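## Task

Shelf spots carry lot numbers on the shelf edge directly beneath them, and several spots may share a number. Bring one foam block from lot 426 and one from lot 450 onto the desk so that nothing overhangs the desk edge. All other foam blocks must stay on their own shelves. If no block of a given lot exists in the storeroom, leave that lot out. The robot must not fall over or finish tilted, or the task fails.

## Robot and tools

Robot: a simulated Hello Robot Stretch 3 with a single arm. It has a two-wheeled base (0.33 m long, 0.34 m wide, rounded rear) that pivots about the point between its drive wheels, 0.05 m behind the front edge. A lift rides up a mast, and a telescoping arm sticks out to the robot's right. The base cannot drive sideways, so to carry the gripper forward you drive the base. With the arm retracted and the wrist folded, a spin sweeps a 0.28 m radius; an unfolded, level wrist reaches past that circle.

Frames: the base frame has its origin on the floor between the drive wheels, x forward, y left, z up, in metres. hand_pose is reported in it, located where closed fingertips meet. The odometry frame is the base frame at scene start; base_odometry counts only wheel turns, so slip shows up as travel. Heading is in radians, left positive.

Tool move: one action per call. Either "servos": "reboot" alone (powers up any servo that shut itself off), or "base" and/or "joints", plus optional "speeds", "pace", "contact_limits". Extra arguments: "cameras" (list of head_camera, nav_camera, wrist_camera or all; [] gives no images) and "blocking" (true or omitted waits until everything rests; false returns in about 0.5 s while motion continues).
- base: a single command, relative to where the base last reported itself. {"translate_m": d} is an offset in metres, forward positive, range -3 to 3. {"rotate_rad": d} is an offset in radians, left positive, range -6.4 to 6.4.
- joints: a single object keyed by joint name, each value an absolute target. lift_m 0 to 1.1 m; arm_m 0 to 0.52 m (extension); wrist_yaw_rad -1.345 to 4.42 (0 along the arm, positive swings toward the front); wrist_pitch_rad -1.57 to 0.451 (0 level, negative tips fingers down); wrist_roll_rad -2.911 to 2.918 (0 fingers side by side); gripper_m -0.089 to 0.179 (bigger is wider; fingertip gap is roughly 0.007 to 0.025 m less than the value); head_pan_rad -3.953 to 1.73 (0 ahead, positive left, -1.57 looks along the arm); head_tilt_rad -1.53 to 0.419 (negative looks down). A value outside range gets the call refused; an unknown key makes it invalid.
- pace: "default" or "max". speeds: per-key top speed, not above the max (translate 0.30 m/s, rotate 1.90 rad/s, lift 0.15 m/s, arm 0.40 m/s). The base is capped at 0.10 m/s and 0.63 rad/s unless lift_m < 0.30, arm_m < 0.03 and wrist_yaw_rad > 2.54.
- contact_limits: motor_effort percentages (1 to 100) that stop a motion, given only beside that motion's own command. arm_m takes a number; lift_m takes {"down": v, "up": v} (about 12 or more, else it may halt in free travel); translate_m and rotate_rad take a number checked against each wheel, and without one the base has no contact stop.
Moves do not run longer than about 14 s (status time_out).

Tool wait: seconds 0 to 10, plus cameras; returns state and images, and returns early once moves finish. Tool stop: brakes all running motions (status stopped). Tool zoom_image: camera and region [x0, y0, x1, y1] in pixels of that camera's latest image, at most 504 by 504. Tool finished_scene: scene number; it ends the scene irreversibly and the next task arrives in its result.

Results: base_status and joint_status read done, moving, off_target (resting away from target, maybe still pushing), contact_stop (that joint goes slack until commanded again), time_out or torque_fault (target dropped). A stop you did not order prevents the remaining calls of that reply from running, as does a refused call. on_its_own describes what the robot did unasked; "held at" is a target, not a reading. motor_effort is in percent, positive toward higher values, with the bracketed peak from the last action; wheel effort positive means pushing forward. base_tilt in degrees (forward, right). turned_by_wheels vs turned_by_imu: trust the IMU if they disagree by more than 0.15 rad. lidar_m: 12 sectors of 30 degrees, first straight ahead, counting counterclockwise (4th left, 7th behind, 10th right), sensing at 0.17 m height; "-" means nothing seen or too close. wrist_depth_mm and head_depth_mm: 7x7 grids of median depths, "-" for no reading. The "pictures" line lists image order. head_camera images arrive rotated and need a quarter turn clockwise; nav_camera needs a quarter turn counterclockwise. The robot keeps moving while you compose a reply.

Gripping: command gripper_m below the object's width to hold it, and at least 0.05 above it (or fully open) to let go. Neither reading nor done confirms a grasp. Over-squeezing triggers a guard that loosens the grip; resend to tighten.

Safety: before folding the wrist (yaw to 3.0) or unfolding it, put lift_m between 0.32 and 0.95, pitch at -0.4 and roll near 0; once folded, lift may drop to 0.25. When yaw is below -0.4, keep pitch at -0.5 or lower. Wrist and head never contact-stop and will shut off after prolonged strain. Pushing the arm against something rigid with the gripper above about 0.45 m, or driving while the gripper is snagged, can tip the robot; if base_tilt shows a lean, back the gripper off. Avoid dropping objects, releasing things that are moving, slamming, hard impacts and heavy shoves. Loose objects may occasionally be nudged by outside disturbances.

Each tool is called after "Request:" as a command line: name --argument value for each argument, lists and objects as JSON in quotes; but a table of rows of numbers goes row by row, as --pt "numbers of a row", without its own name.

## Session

Request:
move --joints '{"head_pan_rad": -0.8, "head_tilt_rad": -0.35}' --cameras '["head_camera", "nav_camera"]'

Request:
move --joints '{"head_pan_rad": -1.6, "head_tilt_rad": -0.35}' --cameras '["head_camera", "nav_camera"]'

Request:
move --joints '{"head_pan_rad": -2.4, "head_tilt_rad": -0.35}' --cameras '["head_camera", "nav_camera"]'

Request:
move --joints '{"head_pan_rad": 0.9, "head_tilt_rad": -0.35}' --cameras '["head_camera", "nav_camera"]'

Scene clock: 1.00 s.
move: done
base_odometry: x=+0.000 y=+0.000 heading=+0.000
turned_by_wheels: +0.000
turned_by_imu: +0.000
base_tilt: forward=-0.3 right=-1.2
lidar_m: 0.84 0.77 0.78 0.96 1.18 1.16 1.57 1.48 1.13 1.37 3.09 1.31
head_depth_mm: 2616 2781 2959 3058 2657 1915 1481 / 2651 2787 2945 3126 2633 1899 1469 / 2663 2804 2936 3160 2630 1884 1477 / 2664 2810 2979 3175 2599 1873 1470 / 2684 2852 2977 3182 2596 1863 1458 / 2722 2859 3031 3199 2571 1834 1451 / 1786 1837 1866 1921 1973 1806 1443
base_status: not commanded
joint_positions: lift_m=+0.306 arm_m=+0.001 wrist_yaw_rad=+2.853 wrist_pitch_rad=-0.337 wrist_roll_rad=+0.000 gripper_m=+0.037 head_pan_rad=-0.820 head_tilt_rad=-0.353
joint_status: all done
measured_speeds: all 0
motor_effort: left_wheel=-0.3(0.5) right_wheel=+0.6(1.0) lift_m=+26.4(27.3) arm_m=-8.1(8.3) wrist_yaw_rad=-1.0(2.2) wrist_pitch_rad=+2.0(2.1) wrist_roll_rad=+0.2(0.3) gripper_m=+0.4(1.0) head_pan_rad=+0.8(6.0) head_tilt_rad=-2.1(6.8)
hand_pose: x=+0.0453 y=+0.0786 z=+0.3376 quat_wxyz=(+0.218, +0.707, +0.017, +0.673) (m; base frame)
wrist_depth_mm: 133 - - - - - - / 136 - - - - - - / 145 - - - - - - / 156 186 861 866 834 - - / 170 181 733 672 664 688 663 / 575 194 126 562 129 578 573 / 502 205 311 499 483 494 488
pictures: head_camera (sideways), nav_camera (sideways)
camera_calibration:
head_camera: T_world_to_cam=[[-0.23575, 0.185059, -0.954031, 1.25852], [0.7553, 0.652622, -0.0600489, 0.0731756], [0.611509, -0.734737, -0.29363, 0.334029], [0, 0, 0, 1]] pos_world=[0.0371642, -0.0352326, 1.30314]
nav_camera: T_world_to_cam=[[0.231406, -0.223237, 0.946898, -1.19074], [-0.72102, -0.692795, 0.0128744, 0.0378088], [0.653132, -0.685711, -0.321276, 0.36736], [0, 0, 0, 1]] pos_world=[0.0628711, 0.0122789, 1.24505]

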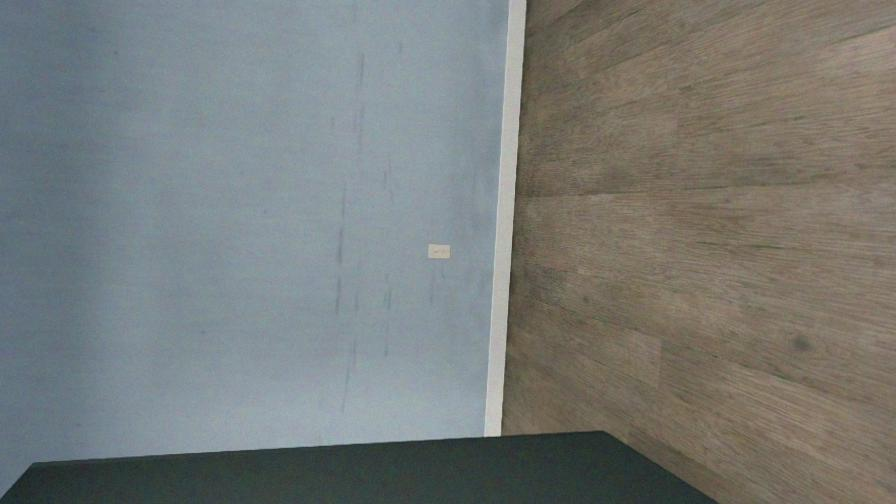

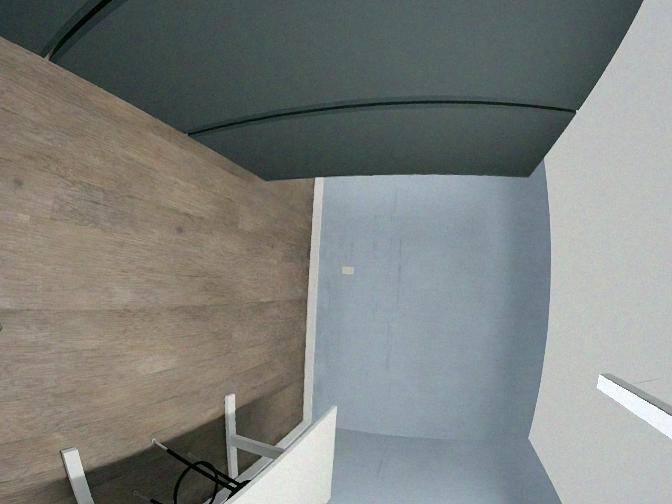

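Scene clock: 1.97 s.
move: done
base_odometry: x=+0.000 y=+0.000 heading=+0.000
turned_by_wheels: +0.000
turned_by_imu: +0.000
base_tilt: forward=-0.5 right=-1.2
lidar_m: 0.84 0.77 0.78 0.96 1.17 1.17 1.57 1.48 1.13 1.38 3.10 1.30
head_depth_mm: 1451 1517 1558 1619 1216 991 1366 / 1585 1648 1716 1740 1198 981 1477 / 1746 1812 1890 1898 1186 1752 1455 / 1936 2039 2119 1976 1257 1797 1463 / 2176 2308 2401 1933 2202 1852 1455 / 2486 2603 2817 1936 2437 1855 1438 / 2753 2892 3084 3177 2539 1845 1447
base_status: not commanded
joint_positions: lift_m=+0.306 arm_m=+0.001 wrist_yaw_rad=+2.853 wrist_pitch_rad=-0.337 wrist_roll_rad=+0.000 gripper_m=+0.037 head_pan_rad=-1.627 head_tilt_rad=-0.353
joint_status: all done
measured_speeds: all 0
motor_effort: left_wheel=-0.1(0.5) right_wheel=+0.3(1.2) lift_m=+26.0(27.1) arm_m=-10.8(11.2) wrist_yaw_rad=-1.3(2.2) wrist_pitch_rad=+2.1(2.2) wrist_roll_rad=+0.0(0.3) gripper_m=+0.6(0.9) head_pan_rad=+1.6(5.7) head_tilt_rad=-0.8(4.6)
hand_pose: x=+0.0453 y=+0.0786 z=+0.3376 quat_wxyz=(+0.218, +0.707, +0.017, +0.673) (m; base frame)
wrist_depth_mm: 133 - - - - - - / 136 - - - - - - / 144 - - - - - - / 155 186 874 863 813 - - / 170 180 739 665 662 692 656 / 575 193 126 560 128 579 572 / 503 205 314 497 480 492 494
pictures: head_camera (sideways), nav_camera (sideways)
camera_calibration:
head_camera: T_world_to_cam=[[-0.0295037, 0.298254, -0.95403, 1.25727], [0.993779, -0.09379, -0.0600541, 0.071742], [-0.10739, -0.949867, -0.293632, 0.338377], [0, 0, 0, 1]] pos_world=[0.00213668, -0.0468437, 1.30314]
nav_camera: T_world_to_cam=[[-0.00104888, -0.321534, 0.946897, -1.18931], [-0.999066, 0.0412501, 0.0129005, 0.0394701], [-0.0432075, -0.945999, -0.321277, 0.371645], [0, 0, 0, 1]] pos_world=[0.0542436, -0.0324567, 1.24505]

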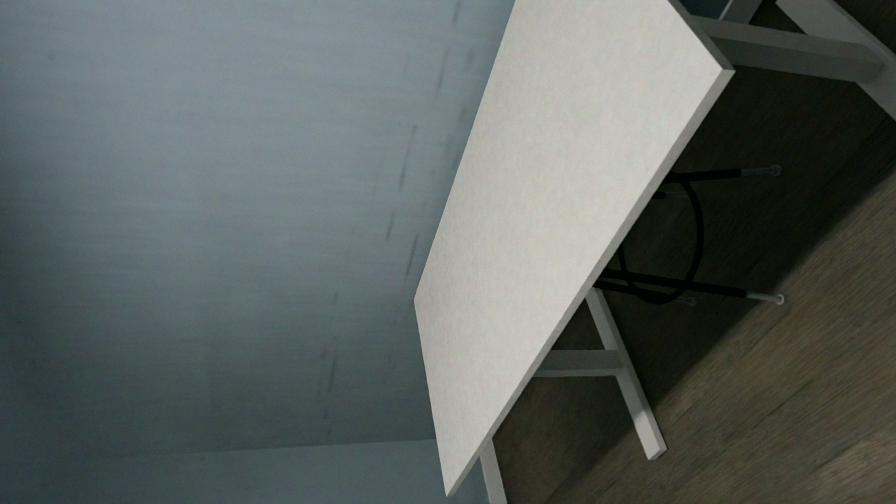

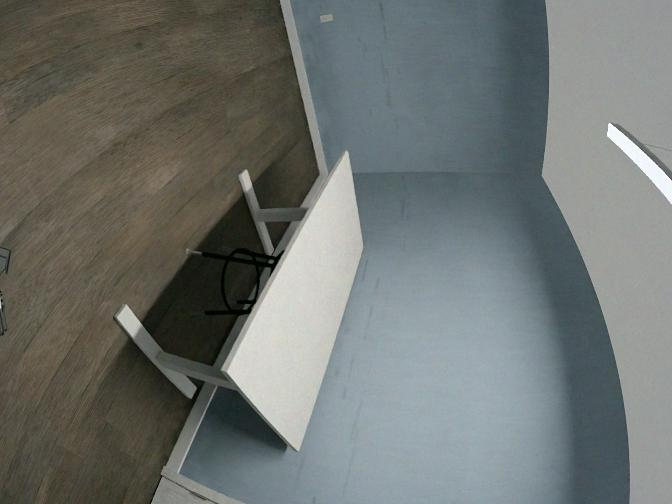

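Scene clock: 2.93 s.
move: done
base_odometry: x=+0.000 y=+0.000 heading=+0.000
turned_by_wheels: +0.000
turned_by_imu: +0.000
base_tilt: forward=-0.3 right=-1.2
lidar_m: 0.84 0.77 0.78 0.96 1.17 1.16 1.57 1.48 1.13 1.38 3.09 1.31
head_depth_mm: 1270 1336 1414 1499 1609 1707 1491 / 1267 1339 1422 1508 1598 1707 1481 / 1274 1347 1425 1504 1619 1708 1465 / 1285 1359 1436 1524 1623 1722 1456 / 1298 1361 1444 1539 1633 1728 1459 / 1298 1373 1457 1524 1654 1732 1453 / 1304 1373 1452 1540 1212 1666 1337
base_status: not commanded
joint_positions: lift_m=+0.306 arm_m=+0.001 wrist_yaw_rad=+2.853 wrist_pitch_rad=-0.337 wrist_roll_rad=+0.000 gripper_m=+0.037 head_pan_rad=-2.429 head_tilt_rad=-0.353
joint_status: all done
measured_speeds: all 0
motor_effort: left_wheel=+0.1(0.4) right_wheel=+0.3(1.2) lift_m=+27.1(27.1) arm_m=-12.5(12.8) wrist_yaw_rad=-0.3(1.0) wrist_pitch_rad=+2.1(2.1) wrist_roll_rad=-0.2(0.3) gripper_m=+0.3(0.8) head_pan_rad=+2.1(4.3) head_tilt_rad=+3.1(5.0)
hand_pose: x=+0.0453 y=+0.0786 z=+0.3376 quat_wxyz=(+0.218, +0.707, +0.017, +0.673) (m; base frame)
wrist_depth_mm: 133 - - - - - - / 136 - - - - - - / 145 - - - - - - / 156 187 857 883 819 - - / 169 181 730 675 663 678 656 / 570 193 126 563 129 572 574 / 510 205 315 501 484 494 492
pictures: head_camera (sideways), nav_camera (sideways)
camera_calibration:
head_camera: T_world_to_cam=[[0.193752, 0.228661, -0.95403, 1.2559], [0.623879, -0.77921, -0.0600583, 0.0740005], [-0.757123, -0.583563, -0.293631, 0.342362], [0, 0, 0, 1]] pos_world=[-0.0302904, -0.0297244, 1.30314]
nav_camera: T_world_to_cam=[[-0.231751, -0.222884, 0.946897, -1.18789], [-0.665249, 0.74651, 0.0128974, 0.037456], [-0.709743, -0.626934, -0.321278, 0.375741], [0, 0, 0, 1]] pos_world=[0.0163013, -0.0571586, 1.24505]

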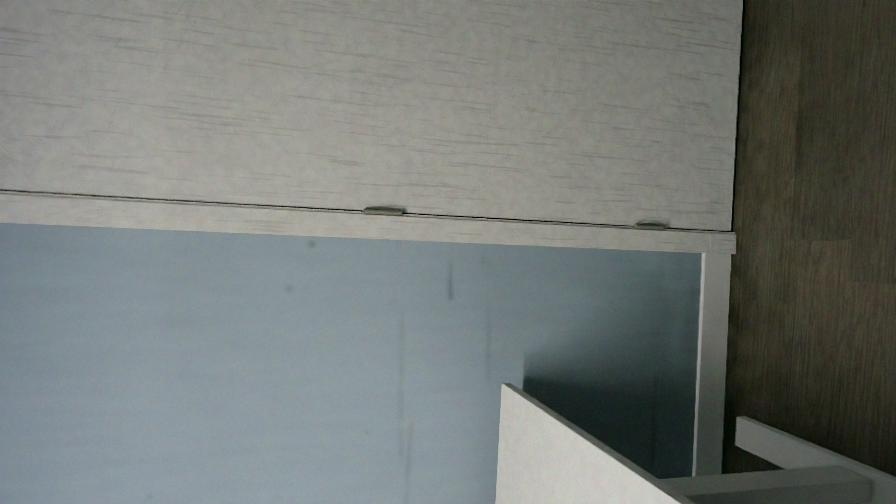

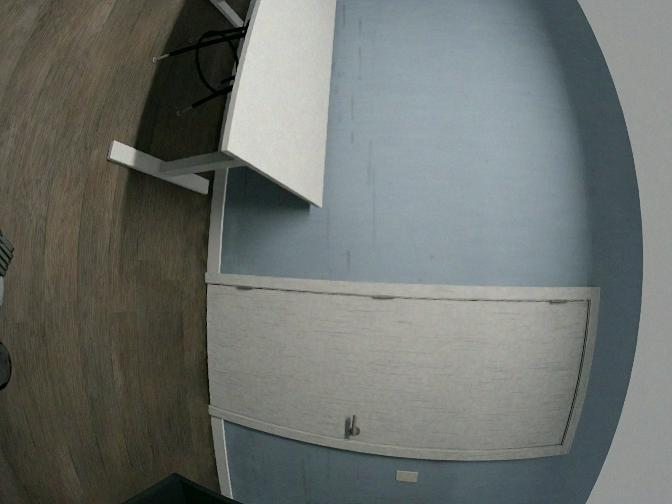

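Scene clock: 5.90 s.
move: done
base_odometry: x=+0.000 y=+0.000 heading=+0.000
turned_by_wheels: +0.000
turned_by_imu: +0.000
base_tilt: forward=-0.3 right=-1.2
lidar_m: 0.85 0.77 0.78 0.96 1.17 1.16 1.57 1.49 1.13 1.38 3.09 1.31
head_depth_mm: 614 643 676 715 759 806 861 / 625 655 693 731 780 829 889 / 640 674 710 755 802 855 916 / 654 688 729 772 824 880 947 / 670 706 745 794 850 908 978 / 685 725 768 818 876 940 1016 / 701 742 791 842 902 970 1051
base_status: not commanded
joint_positions: lift_m=+0.306 arm_m=+0.001 wrist_yaw_rad=+2.853 wrist_pitch_rad=-0.337 wrist_roll_rad=+0.000 gripper_m=+0.037 head_pan_rad=+0.908 head_tilt_rad=-0.350
joint_status: all done
measured_speeds: translate_m=+0.000 rotate_rad=+0.000 lift_m=+0.000 arm_m=+0.000 wrist_yaw_rad=+0.000 wrist_pitch_rad=+0.000 wrist_roll_rad=+0.000 head_pan_rad=-0.024 head_tilt_rad=+0.000
motor_effort: left_wheel=-0.3(0.8) right_wheel=+0.3(1.5) lift_m=+26.2(27.1) arm_m=-12.6(13.0) wrist_yaw_rad=-1.3(1.9) wrist_pitch_rad=+2.1(2.2) wrist_roll_rad=+0.1(0.3) gripper_m=+0.6(1.2) head_pan_rad=-3.0(6.3) head_tilt_rad=+4.9(7.9)
hand_pose: x=+0.0453 y=+0.0786 z=+0.3376 quat_wxyz=(+0.218, +0.707, +0.017, +0.673) (m; base frame)
wrist_depth_mm: 133 - - - - - - / 136 - - - - - - / 145 - - - - - - / 156 186 881 876 818 - - / 170 180 726 669 663 684 656 / 572 193 126 559 128 572 571 / 498 205 313 497 484 497 492
pictures: head_camera (sideways), nav_camera (sideways)
camera_calibration:
head_camera: T_world_to_cam=[[-0.143786, -0.259471, -0.954987, 1.25926], [-0.76313, 0.643461, -0.0599296, 0.0823398], [0.630047, 0.720162, -0.29053, 0.329847], [0, 0, 0, 1]] pos_world=[0.0360813, 0.0362166, 1.30335]
nav_camera: T_world_to_cam=[[0.182253, 0.261255, 0.947908, -1.19176], [0.797442, -0.603257, 0.0129421, 0.0284715], [0.575214, 0.753543, -0.318281, 0.364008], [0, 0, 0, 1]] pos_world=[-0.0148852, 0.0542331, 1.24517]

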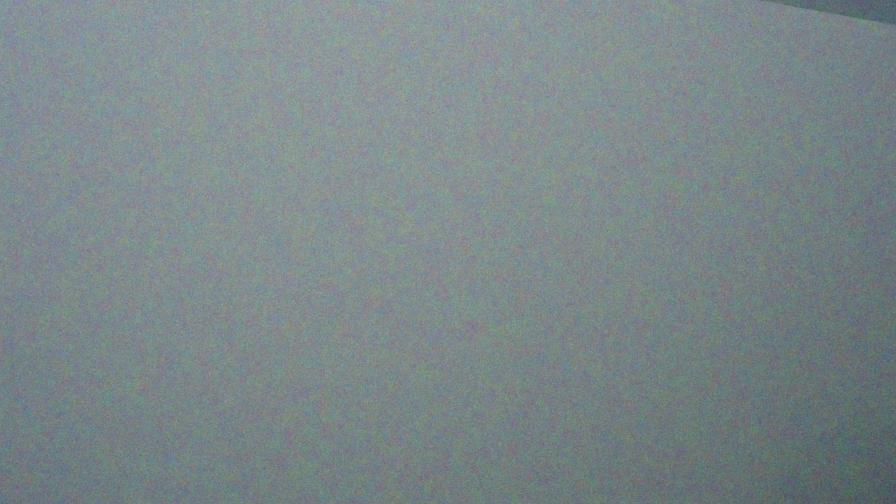

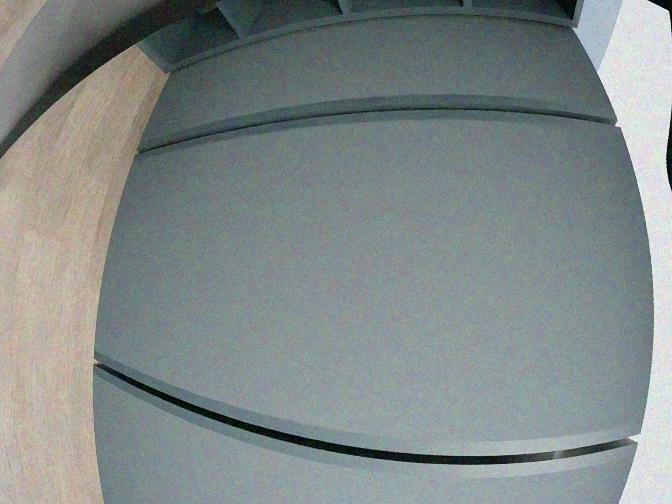

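Request:
move --joints '{"head_pan_rad": 1.72, "head_tilt_rad": -0.3}' --cameras '["head_camera", "nav_camera"]'

Request:
move --joints '{"head_pan_rad": -3.7, "head_tilt_rad": -0.3}' --cameras '["head_camera", "nav_camera"]'

Scene clock: 30.97 s.
move: done
base_odometry: x=+0.000 y=+0.000 heading=+0.000
turned_by_wheels: +0.000
turned_by_imu: +0.000
base_tilt: forward=-0.1 right=-1.4
lidar_m: 0.84 0.77 0.78 0.96 1.17 1.17 1.57 1.48 1.13 1.38 3.09 1.31
head_depth_mm: 874 894 918 930 950 982 1007 / 984 1008 1033 1067 1096 1124 1162 / 1135 1163 1200 1242 1282 1321 1376 / 1219 1275 1328 1379 1451 1534 1538 / 1462 1503 1596 1563 1612 1724 1491 / 1439 1478 1567 1595 1678 1660 1433 / - - - - - - -
base_status: not commanded
joint_positions: lift_m=+0.306 arm_m=+0.001 wrist_yaw_rad=+2.853 wrist_pitch_rad=-0.337 wrist_roll_rad=+0.000 gripper_m=+0.037 head_pan_rad=+1.731 head_tilt_rad=-0.298
joint_status: all done
joint sent to its limit — head_pan_rad, upper limit.
measured_speeds: all 0
motor_effort: left_wheel=+0.1(0.6) right_wheel=+0.6(1.2) lift_m=+26.8(27.0) arm_m=-12.3(12.9) wrist_yaw_rad=+0.0(1.3) wrist_pitch_rad=+2.1(2.1) wrist_roll_rad=-0.1(0.2) gripper_m=+0.3(0.9) head_pan_rad=+0.5(6.2) head_tilt_rad=+4.2(8.2)
hand_pose: x=+0.0453 y=+0.0786 z=+0.3376 quat_wxyz=(+0.218, +0.707, +0.017, +0.673) (m; base frame)
wrist_depth_mm: 133 - - - - - - / 136 - - - - - - / 144 - - - - - - / 156 186 888 866 820 - - / 169 181 724 681 657 675 658 / 566 193 126 558 129 573 575 / 505 205 314 499 480 490 493
pictures: head_camera (sideways), nav_camera (sideways)
camera_calibration:
head_camera: T_world_to_cam=[[0.0843527, -0.232507, -0.96893, 1.27607], [-0.991265, -0.118513, -0.0578585, 0.0810002], [-0.101378, 0.965347, -0.240473, 0.269194], [0, 0, 0, 1]] pos_world=[-0.0000573466, 0.0464307, 1.30585]
nav_camera: T_world_to_cam=[[-0.059593, 0.262237, 0.963162, -1.21021], [0.984751, 0.173427, 0.0137104, 0.0263296], [-0.163443, 0.949292, -0.268573, 0.303803], [0, 0, 0, 1]] pos_world=[-0.0483937, 0.0243979, 1.24686]

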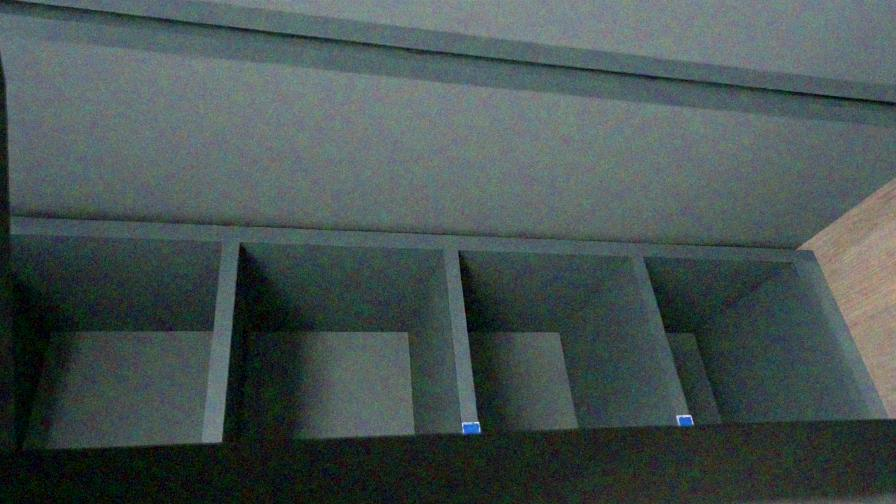

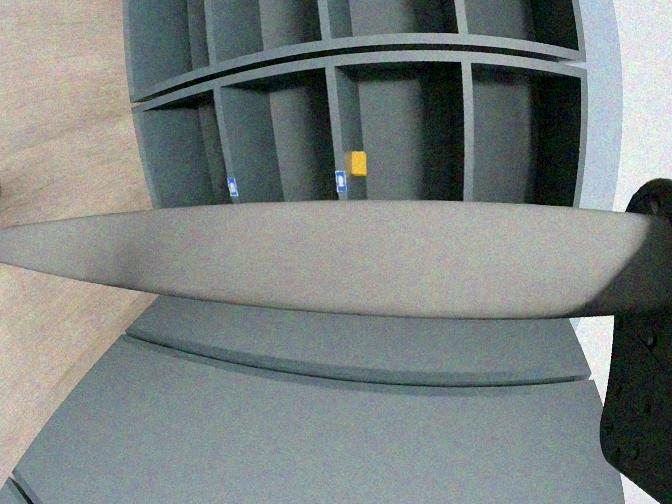

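Scene clock: 34.73 s.
move: done
base_odometry: x=+0.000 y=+0.000 heading=+0.000
turned_by_wheels: +0.000
turned_by_imu: +0.000
base_tilt: forward=-0.3 right=-1.3
lidar_m: 0.85 0.77 0.78 0.96 1.17 1.17 1.57 1.48 1.13 1.38 3.09 1.30
head_depth_mm: 1341 1379 1452 1387 1569 1350 1476 / 1018 1111 1301 1260 1590 1396 1463 / 1416 1363 1527 1181 1250 1292 1373 / 1456 1510 1610 1630 1716 1739 1455 / 1515 1566 1675 1698 1727 1800 1485 / 1567 1639 1746 1779 1696 1863 1519 / 1484 1544 1636 1617 1644 1734 1528
base_status: not commanded
joint_positions: lift_m=+0.306 arm_m=+0.001 wrist_yaw_rad=+2.853 wrist_pitch_rad=-0.337 wrist_roll_rad=+0.000 gripper_m=+0.037 head_pan_rad=-3.708 head_tilt_rad=-0.298
joint_status: all done
measured_speeds: translate_m=+0.000 rotate_rad=+0.000 lift_m=+0.000 arm_m=+0.000 wrist_yaw_rad=+0.000 wrist_pitch_rad=+0.000 wrist_roll_rad=+0.000 head_pan_rad=+0.024 head_tilt_rad=+0.000
motor_effort: left_wheel=+0.0(0.6) right_wheel=+0.9(1.4) lift_m=+26.7(26.9) arm_m=-12.3(12.9) wrist_yaw_rad=-0.9(1.9) wrist_pitch_rad=+2.1(2.1) wrist_roll_rad=-0.1(0.4) gripper_m=+0.3(1.0) head_pan_rad=+3.3(4.8) head_tilt_rad=-0.4(6.4)
hand_pose: x=+0.0453 y=+0.0786 z=+0.3376 quat_wxyz=(+0.218, +0.707, +0.017, +0.673) (m; base frame)
wrist_depth_mm: 133 - - - - - - / 136 - - - - - - / 144 - - - - - - / 156 186 879 868 817 - - / 170 181 727 676 662 682 656 / 573 194 126 561 129 577 570 / 503 205 315 500 481 496 491
pictures: head_camera (sideways), nav_camera (sideways)
camera_calibration:
head_camera: T_world_to_cam=[[0.229835, -0.0913739, -0.968931, 1.2752], [-0.569875, -0.819691, -0.0578771, 0.0784067], [-0.788935, 0.565472, -0.240465, 0.273352], [0, 0, 0, 1]] pos_world=[-0.0327462, 0.0262164, 1.30585]
nav_camera: T_world_to_cam=[[-0.235624, 0.12965, 0.963157, -1.20912], [0.524501, 0.851299, 0.0137196, 0.0291255], [-0.818156, 0.50841, -0.268588, 0.307838], [0, 0, 0, 1]] pos_world=[-0.0483157, -0.0245393, 1.24686]

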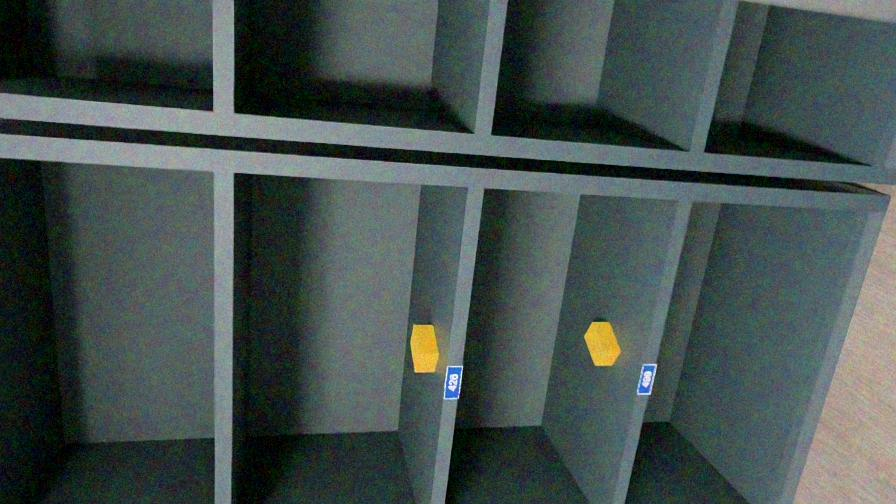

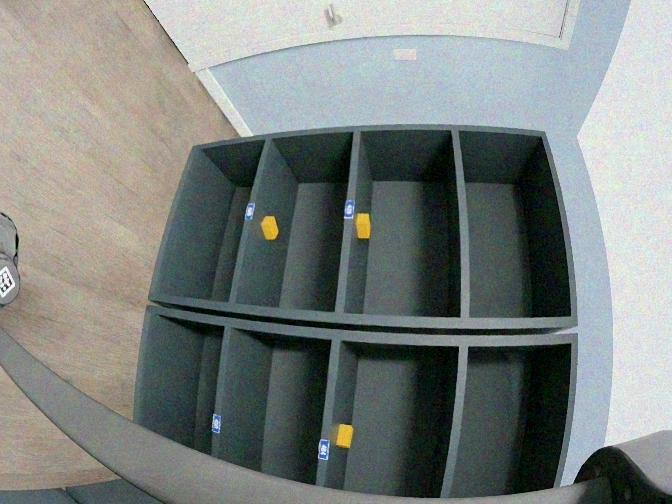

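Request:
zoom_image --camera "head_camera" --region '[425, 355, 480, 410]'

Request:
zoom_image --camera "head_camera" --region '[620, 352, 675, 407]'

Request:
move --joints '{"head_pan_rad": 1.73, "head_tilt_rad": -0.5}' --cameras '["head_camera", "nav_camera"]'

Scaled by 9.164 from the camera's 896x504 image, which has a finer 1280x720 frame.

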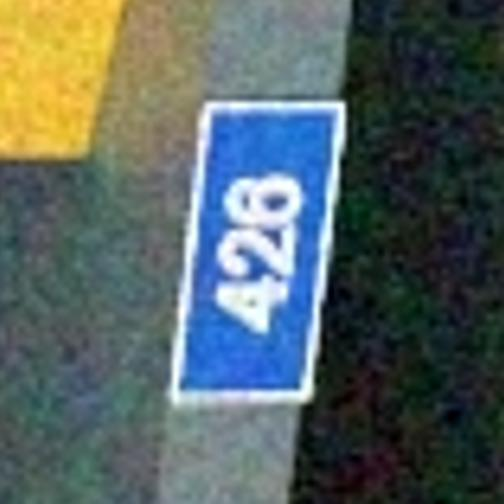

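Scaled by 9.164 from the camera's 896x504 image, which has a finer 1280x720 frame.

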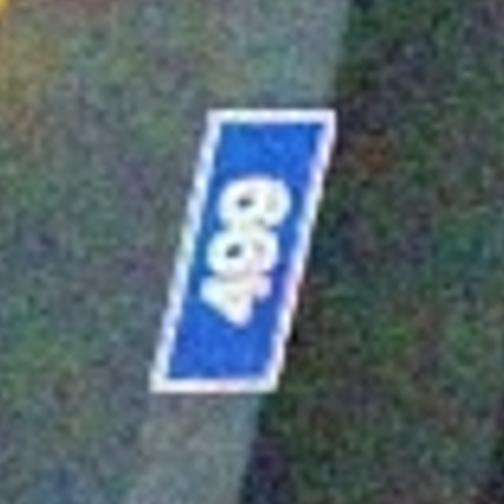

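Scene clock: 45.00 s.
move: done
base_odometry: x=+0.000 y=+0.000 heading=+0.000
turned_by_wheels: +0.000
turned_by_imu: +0.000
base_tilt: forward=-0.3 right=-1.2
lidar_m: 0.85 0.77 0.78 0.96 1.17 1.16 1.58 1.48 1.13 1.38 3.09 1.31
head_depth_mm: 843 877 918 957 1010 1067 1127 / 946 990 1042 1107 1173 1243 1274 / 1082 1142 1208 1298 1384 1469 1309 / 1160 1256 1355 1482 1623 1603 1302 / 1305 1493 1551 1645 1797 1592 1300 / 1332 1497 1512 1677 1775 1537 1326 / 1318 1435 - - - - -
base_status: not commanded
joint_positions: lift_m=+0.306 arm_m=+0.001 wrist_yaw_rad=+2.853 wrist_pitch_rad=-0.337 wrist_roll_rad=+0.000 gripper_m=+0.037 head_pan_rad=+1.721 head_tilt_rad=-0.500
joint_status: all done
joint sent to its limit — head_pan_rad, upper limit.
measured_speeds: translate_m=+0.000 rotate_rad=+0.000 lift_m=+0.000 arm_m=+0.000 wrist_yaw_rad=+0.000 wrist_pitch_rad=+0.000 wrist_roll_rad=+0.000 head_pan_rad=-0.024 head_tilt_rad=+0.000
motor_effort: left_wheel=+0.0(0.6) right_wheel=+0.3(1.1) lift_m=+26.5(27.3) arm_m=-12.2(12.7) wrist_yaw_rad=-1.4(2.0) wrist_pitch_rad=+2.0(2.2) wrist_roll_rad=+0.2(0.4) gripper_m=+0.6(1.2) head_pan_rad=-3.5(6.6) head_tilt_rad=+4.4(6.6)
hand_pose: x=+0.0453 y=+0.0786 z=+0.3376 quat_wxyz=(+0.218, +0.707, +0.017, +0.673) (m; base frame)
wrist_depth_mm: 134 - - - - - - / 136 - - - - - - / 145 - - - - - - / 156 186 864 875 821 - - / 170 180 732 662 661 680 666 / 570 192 126 563 128 573 576 / 505 206 313 496 483 493 492
pictures: head_camera (sideways), nav_camera (sideways)
camera_calibration:
head_camera: T_world_to_cam=[[0.11055, -0.420952, -0.900321, 1.18636], [-0.990494, -0.121269, -0.0649223, 0.090132], [-0.0818522, 0.89894, -0.430357, 0.516227], [0, 0, 0, 1]] pos_world=[0.000377547, 0.0462712, 1.29611]
nav_camera: T_world_to_cam=[[-0.0851778, 0.448712, 0.889608, -1.11409], [0.986007, 0.166377, 0.0104886, 0.0304672], [-0.143304, 0.878053, -0.456605, 0.548338], [0, 0, 0, 1]] pos_world=[-0.0463574, 0.0133646, 1.24115]

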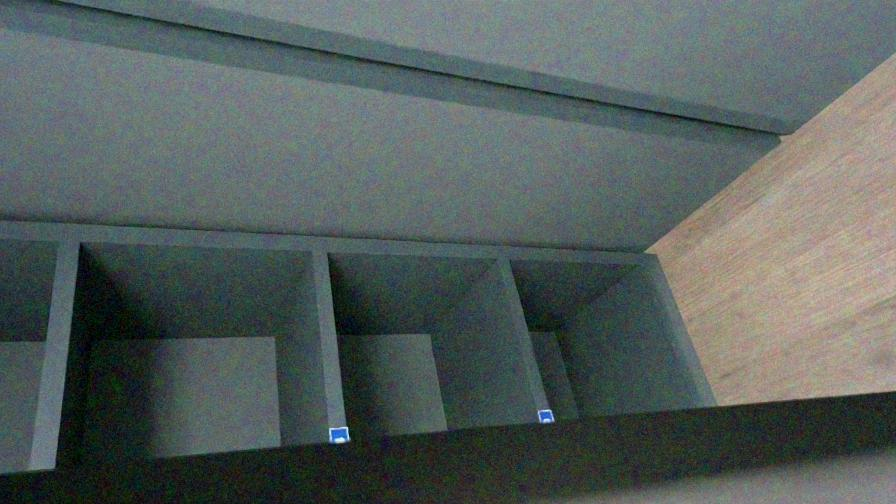

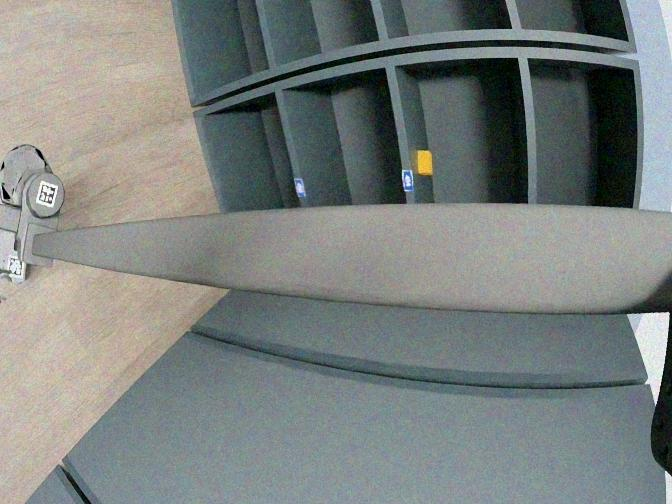

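Request:
move --base '{"rotate_rad": -0.177}' --pace "max" --joints '{"wrist_yaw_rad": 3.0, "lift_m": 0.28}' --cameras '[]'

Request:
move --base '{"translate_m": -0.913}' --pace "max" --cameras '[]'

Request:
move --base '{"rotate_rad": -2.355}' --joints '{"head_pan_rad": -1.57, "head_tilt_rad": -0.5}' --pace "max" --cameras '["head_camera", "nav_camera"]'

Request:
move --joints '{"head_pan_rad": -2.5, "head_tilt_rad": -0.35}' --cameras '["head_camera"]'

Scene clock: 89.30 s.
move: done
base_odometry: x=+0.000 y=+0.000 heading=-0.177
turned_by_wheels: -0.177
turned_by_imu: -0.173
base_tilt: forward=-0.2 right=-1.3
lidar_m: 0.93 0.77 0.77 0.87 1.35 1.16 1.57 1.50 1.13 1.38 2.00 1.76
head_depth_mm: 722 758 800 848 905 968 1038 / 789 830 885 943 1013 1090 1187 / 871 930 992 1061 1151 1257 1279 / 967 1034 1114 1218 1325 1461 1301 / 1091 1180 1288 1412 1574 1598 1300 / 1129 1245 1354 1513 1714 1578 1295 / 1278 1410 1490 - - - -
base_status: done
joint_positions: lift_m=+0.280 arm_m=+0.001 wrist_yaw_rad=+2.997 wrist_pitch_rad=-0.338 wrist_roll_rad=+0.000 gripper_m=+0.037 head_pan_rad=+1.713 head_tilt_rad=-0.499
joint_status: all done
measured_speeds: all 0
motor_effort: left_wheel=+5.0(13.3) right_wheel=-8.0(15.0) lift_m=+25.5(26.7) arm_m=-11.7(12.6) wrist_yaw_rad=+2.0(6.8) wrist_pitch_rad=+2.3(2.3) wrist_roll_rad=+0.0(0.3) gripper_m=+0.6(1.0) head_pan_rad=-3.0(3.7) head_tilt_rad=+4.5(4.5)
hand_pose: x=+0.0124 y=+0.0858 z=+0.3109 quat_wxyz=(+0.169, +0.703, +0.069, +0.687) (m; base frame)
wrist_depth_mm: - 136 - - - - - / - 144 - - - - - / - 155 - - - - - / 835 171 744 816 809 757 - / 670 614 192 631 630 644 636 / 551 535 128 528 128 536 542 / 476 489 239 293 450 463 460
pictures: none
No camera images: "cameras" was empty.

Scene clock: 93.70 s.
move: done
base_odometry: x=-0.899 y=+0.160 heading=-0.176
turned_by_wheels: +0.000
turned_by_imu: +0.000
base_tilt: forward=-0.3 right=-1.3
lidar_m: 1.67 1.38 1.37 0.60 0.67 0.93 0.67 0.90 0.89 1.00 1.22 3.76
head_depth_mm: 840 1303 1317 1447 1390 1557 1323 / 861 1348 1303 1518 1251 1478 1314 / 882 1216 1258 882 1236 1379 1272 / 511 563 614 676 755 882 1142 / 499 540 592 637 722 822 917 / 571 627 696 699 860 924 807 / 648 709 780 - - - -
base_status: done
joint_positions: lift_m=+0.280 arm_m=+0.001 wrist_yaw_rad=+2.998 wrist_pitch_rad=-0.338 wrist_roll_rad=+0.000 gripper_m=+0.037 head_pan_rad=+1.713 head_tilt_rad=-0.499
joint_status: not commanded
measured_speeds: all 0
motor_effort: left_wheel=+1.1(14.7) right_wheel=-9.6(14.8) lift_m=+23.8(29.5) arm_m=-10.8(12.5) wrist_yaw_rad=+0.8(4.5) wrist_pitch_rad=+2.2(2.5) wrist_roll_rad=+0.1(0.3) gripper_m=+0.4(1.0) head_pan_rad=-2.8(3.7) head_tilt_rad=+1.2(4.2)
hand_pose: x=+0.0123 y=+0.0858 z=+0.3109 quat_wxyz=(+0.169, +0.703, +0.069, +0.687) (m; base frame)
wrist_depth_mm: - 135 635 - - - - / - 144 651 - - - - / - 155 169 - - - - / - 170 190 804 805 795 807 / - 186 192 628 620 646 640 / - 516 129 528 128 542 535 / 461 489 239 293 450 469 464
pictures: none
No camera images: "cameras" was empty.

Scene clock: 96.40 s.
move: done
base_odometry: x=-0.899 y=+0.160 heading=-2.531
turned_by_wheels: -2.355
turned_by_imu: -2.311
base_tilt: forward=-0.3 right=-1.2
lidar_m: 0.89 0.92 1.22 1.98 2.03 1.44 1.37 1.37 0.60 0.93 0.68 0.67
head_depth_mm: 772 833 885 742 590 898 785 / 764 827 905 733 587 963 784 / 761 823 900 724 580 951 774 / 759 818 891 715 573 949 775 / 753 817 889 607 569 943 771 / 751 812 883 700 564 935 765 / 746 806 879 693 559 928 762
base_status: done
joint_positions: lift_m=+0.280 arm_m=+0.001 wrist_yaw_rad=+2.998 wrist_pitch_rad=-0.338 wrist_roll_rad=+0.000 gripper_m=+0.037 head_pan_rad=-1.578 head_tilt_rad=-0.499
joint_status: all done
measured_speeds: translate_m=+0.000 rotate_rad=+0.000 lift_m=+0.000 arm_m=+0.000 wrist_yaw_rad=+0.000 wrist_pitch_rad=+0.000 wrist_roll_rad=+0.000 head_pan_rad=+0.024 head_tilt_rad=+0.000
motor_effort: left_wheel=+6.1(15.2) right_wheel=-10.0(15.1) lift_m=+24.6(25.2) arm_m=-11.5(13.6) wrist_yaw_rad=+1.6(3.3) wrist_pitch_rad=+2.2(2.4) wrist_roll_rad=-0.3(0.3) gripper_m=+0.5(1.1) head_pan_rad=+3.5(5.4) head_tilt_rad=+0.3(5.2)
hand_pose: x=+0.0123 y=+0.0858 z=+0.3109 quat_wxyz=(+0.169, +0.703, +0.069, +0.687) (m; base frame)
wrist_depth_mm: - 136 - - - - - / - 144 - - - - - / - 155 - - - - - / 824 171 753 813 817 806 801 / 668 604 192 630 622 641 636 / 556 529 129 532 129 538 535 / 481 486 239 293 457 465 463
pictures: head_camera (sideways), nav_camera (sideways)
camera_calibration:
head_camera: T_world_to_cam=[[-0.0429652, 0.432102, -0.9008, 1.18789], [0.997238, -0.0361245, -0.0648934, 0.0780056], [-0.0605816, -0.901101, -0.429357, 0.51472], [0, 0, 0, 1]] pos_world=[0.00443043, -0.0466589, 1.29612]
nav_camera: T_world_to_cam=[[0.0135274, -0.455611, 0.890076, -1.11526], [-0.999903, -0.00911964, 0.0105284, 0.0425466], [0.0033203, -0.890132, -0.455691, 0.546285], [0, 0, 0, 1]] pos_world=[0.0558153, -0.0214727, 1.24116]

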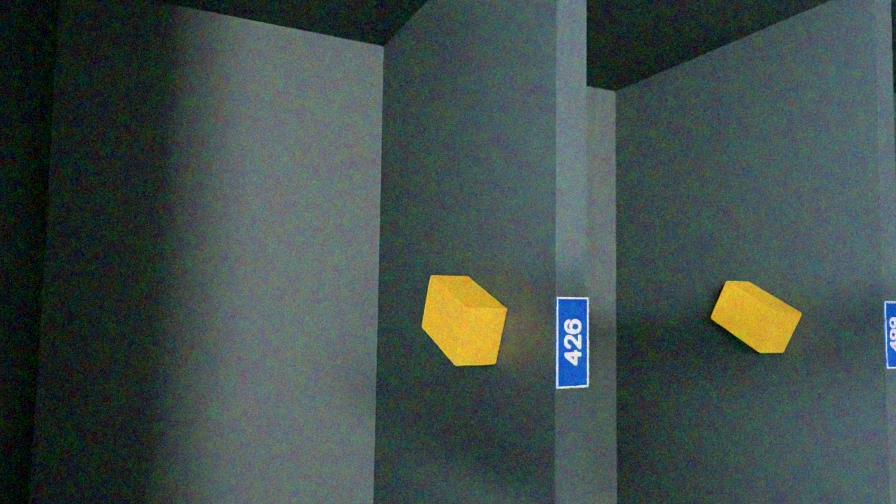

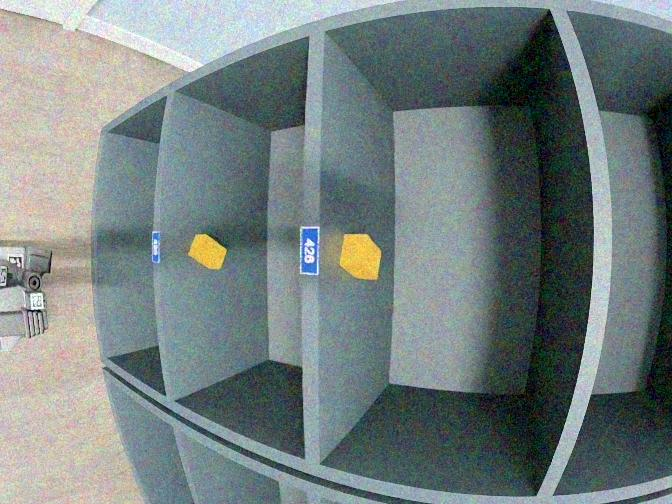

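Scene clock: 97.43 s.
move: done
base_odometry: x=-0.899 y=+0.160 heading=-2.531
turned_by_wheels: +0.000
turned_by_imu: +0.000
base_tilt: forward=-0.3 right=-1.1
lidar_m: 0.89 0.92 1.22 1.99 2.02 1.43 1.37 1.37 0.60 0.93 0.68 0.66
head_depth_mm: 1174 1221 1285 1338 1410 1479 1492 / 1183 1246 1331 1394 1488 1585 1481 / 1255 1299 1376 1397 1497 1603 1438 / 1331 1337 1474 1086 1560 1219 1373 / 1238 1075 1404 1053 1402 1110 1261 / 1089 705 1214 885 682 734 780 / 510 519 546 577 604 657 711
base_status: not commanded
joint_positions: lift_m=+0.280 arm_m=+0.001 wrist_yaw_rad=+2.998 wrist_pitch_rad=-0.338 wrist_roll_rad=+0.000 gripper_m=+0.037 head_pan_rad=-2.523 head_tilt_rad=-0.349
joint_status: all done
measured_speeds: all 0
motor_effort: left_wheel=+6.3(6.4) right_wheel=-10.0(10.6) lift_m=+24.4(25.5) arm_m=-11.4(12.2) wrist_yaw_rad=+0.7(2.7) wrist_pitch_rad=+2.2(2.3) wrist_roll_rad=-0.2(0.3) gripper_m=+0.3(1.0) head_pan_rad=+1.1(5.1) head_tilt_rad=+4.8(8.0)
hand_pose: x=+0.0123 y=+0.0858 z=+0.3109 quat_wxyz=(+0.169, +0.703, +0.069, +0.687) (m; base frame)
wrist_depth_mm: - 135 - - - - - / - 144 - - - - - / - 155 - - - - - / 840 170 746 807 804 791 793 / 673 617 192 627 623 648 634 / 558 537 128 527 129 542 539 / 474 485 239 292 450 468 464
pictures: head_camera (sideways)
camera_calibration:
head_camera: T_world_to_cam=[[0.211451, 0.207185, -0.955177, 1.25731], [0.547224, -0.834837, -0.0599413, 0.0743425], [-0.809836, -0.510021, -0.289904, 0.337846], [0, 0, 0, 1]] pos_world=[-0.0329417, -0.0261228, 1.30335]

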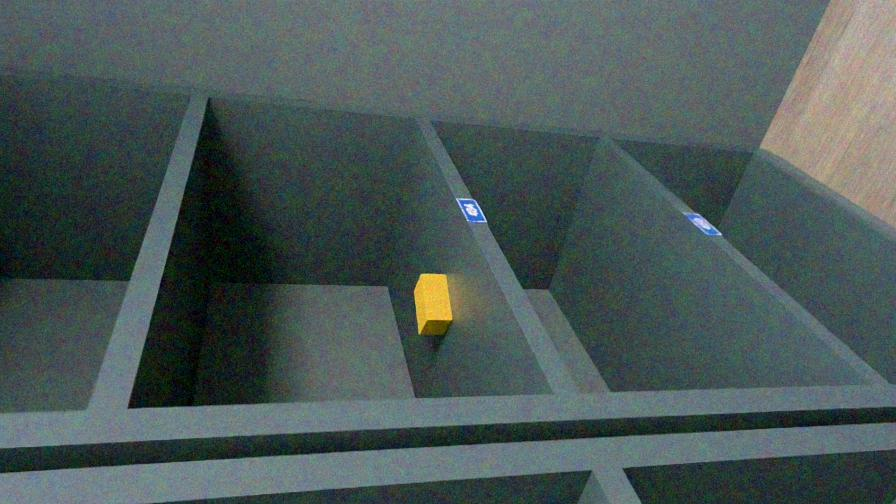

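Request:
zoom_image --camera "head_camera" --region '[450, 190, 495, 235]'

Request:
zoom_image --camera "head_camera" --region '[682, 202, 727, 247]'

Scaled by 11.200 from the camera's 896x504 image, which has a finer 1280x720 frame.

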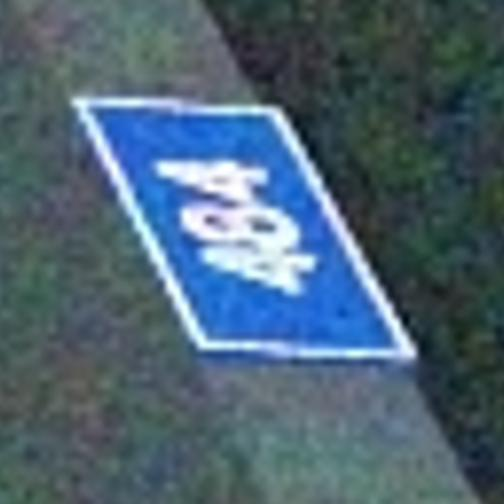

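Scaled by 11.200 from the camera's 896x504 image, which has a finer 1280x720 frame.

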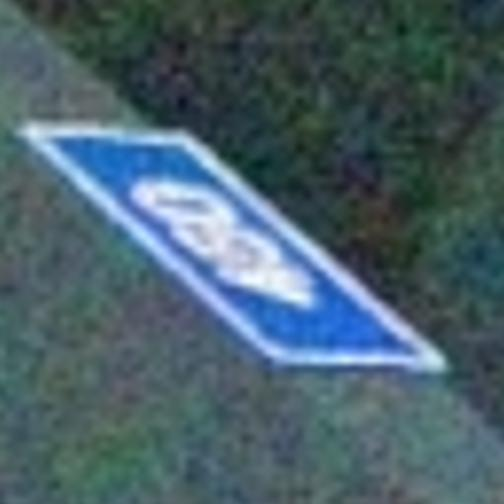

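Request:
move --joints '{"head_pan_rad": -1.57, "head_tilt_rad": -0.5, "lift_m": 0.7, "wrist_pitch_rad": -0.4}' --pace "max" --cameras '["head_camera"]'

Request:
zoom_image --camera "head_camera" --region '[400, 250, 530, 380]'

Request:
move --joints '{"wrist_yaw_rad": 0.0, "lift_m": 1.03, "gripper_m": 0.179}' --pace "max" --cameras '["wrist_camera"]'

Scene clock: 121.90 s.
move: done
base_odometry: x=-0.899 y=+0.160 heading=-2.531
turned_by_wheels: +0.000
turned_by_imu: +0.000
base_tilt: forward=-0.4 right=-1.3
lidar_m: 0.89 0.92 1.22 1.98 2.02 1.44 1.37 1.37 0.61 0.93 0.68 0.66
head_depth_mm: 766 830 887 741 589 905 784 / 766 826 903 731 584 961 781 / 759 826 898 722 580 952 777 / 756 822 897 712 573 950 773 / 754 815 888 606 568 939 769 / 751 812 885 696 564 939 763 / 750 808 880 691 560 931 762
base_status: not commanded
joint_positions: lift_m=+0.700 arm_m=+0.001 wrist_yaw_rad=+2.998 wrist_pitch_rad=-0.413 wrist_roll_rad=+0.000 gripper_m=+0.037 head_pan_rad=-1.569 head_tilt_rad=-0.500
joint_status: all done
measured_speeds: all 0
motor_effort: left_wheel=+6.1(6.5) right_wheel=-9.3(10.8) lift_m=+26.4(33.7) arm_m=-7.4(9.9) wrist_yaw_rad=+2.3(3.0) wrist_pitch_rad=+2.0(4.0) wrist_roll_rad=+0.0(0.3) gripper_m=+0.1(0.9) head_pan_rad=-2.9(5.6) head_tilt_rad=-4.7(7.0)
hand_pose: x=+0.0111 y=+0.0771 z=+0.7138 quat_wxyz=(+0.195, +0.700, +0.095, +0.680) (m; base frame)
wrist_depth_mm: - 137 - - - - - / - 147 - - - - - / - 161 - - - - - / - 183 - - - - - / - - 205 - - - - / - - 128 987 129 - 989 / 896 915 262 865 845 869 866
pictures: head_camera (sideways)
camera_calibration:
head_camera: T_world_to_cam=[[-0.0468327, 0.432304, -0.900511, 1.18756], [0.997521, -0.027153, -0.0649131, 0.0780384], [-0.0525138, -0.901319, -0.429961, 0.515484], [0, 0, 0, 1]] pos_world=[0.00484167, -0.0466523, 1.29612]

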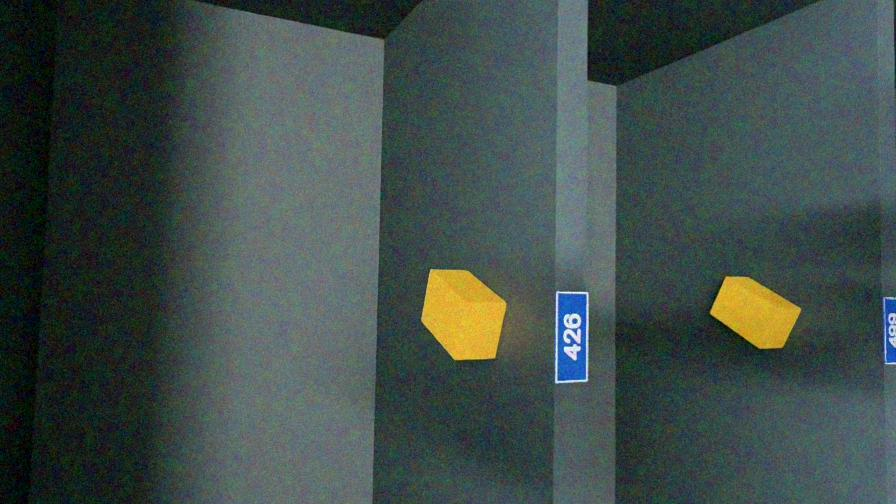

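Scaled by 3.877 from the camera's 896x504 image, which has a finer 1280x720 frame.

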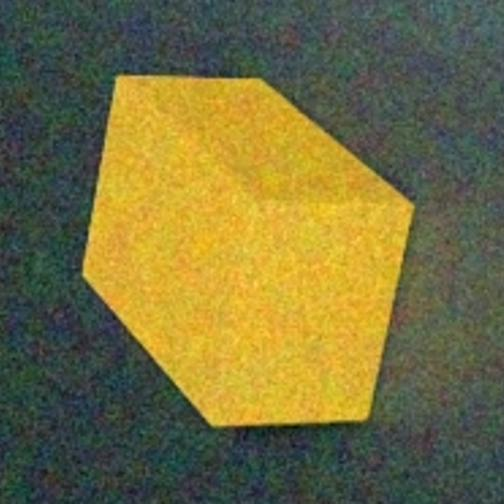

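Scene clock: 124.90 s.
move: done
base_odometry: x=-0.899 y=+0.160 heading=-2.531
turned_by_wheels: +0.000
turned_by_imu: +0.000
base_tilt: forward=-0.2 right=-1.0
lidar_m: 0.90 0.92 1.22 1.98 2.02 1.44 1.37 1.37 0.61 0.93 0.68 0.67
head_depth_mm: 769 830 885 - - - - / 762 828 901 780 - - - / 761 825 895 771 - - - / 757 821 891 759 1089 - 772 / 756 814 890 603 544 885 772 / 752 811 884 700 527 936 764 / 749 808 880 691 559 932 761
base_status: not commanded
joint_positions: lift_m=+1.030 arm_m=+0.001 wrist_yaw_rad=+0.003 wrist_pitch_rad=-0.414 wrist_roll_rad=+0.000 gripper_m=+0.179 head_pan_rad=-1.570 head_tilt_rad=-0.500
joint_status: all done
measured_speeds: all 0
motor_effort: left_wheel=+5.7(6.6) right_wheel=-9.9(10.9) lift_m=+26.1(32.3) arm_m=-5.4(7.6) wrist_yaw_rad=-4.6(9.2) wrist_pitch_rad=+2.1(2.2) wrist_roll_rad=+0.0(0.3) gripper_m=+0.6(85.4) head_pan_rad=-3.1(3.7) head_tilt_rad=-4.4(5.3)
hand_pose: x=-0.0209 y=-0.3705 z=+1.0436 quat_wxyz=(+0.693, +0.146, -0.691, -0.145) (m; base frame)
wrist_depth_mm: - - - - - 616 - / - - - - - - - / - - - - - - - / - - - - - - - / - 142 299 - - - - / - 126 - - - 734 - / - - - 633 - - 105
pictures: wrist_camera
camera_calibration:
wrist_camera: T_world_to_cam=[[-0.998892, -0.039746, -0.0251844, -0.00266881], [-0.00239748, 0.57753, -0.816366, 1.09846], [0.046992, -0.815402, -0.576985, 0.467235], [0, 0, 0, 1]] pos_world=[-0.0219886, -0.253513, 1.16626]

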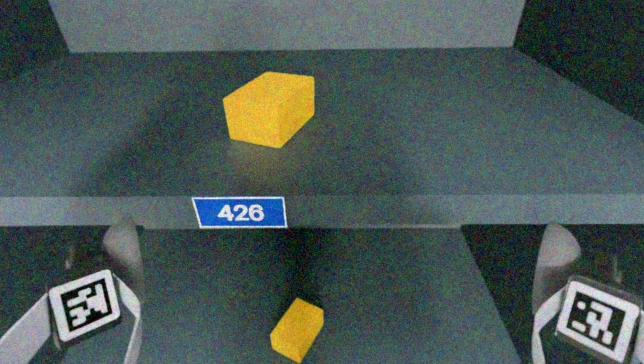

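Request:
zoom_image --camera "wrist_camera" --region '[214, 60, 324, 160]'

Scaled by 4.582.

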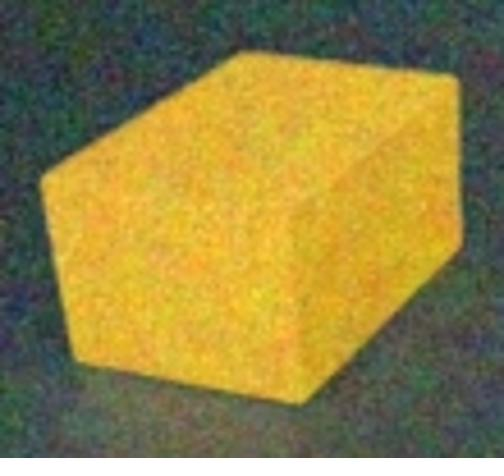

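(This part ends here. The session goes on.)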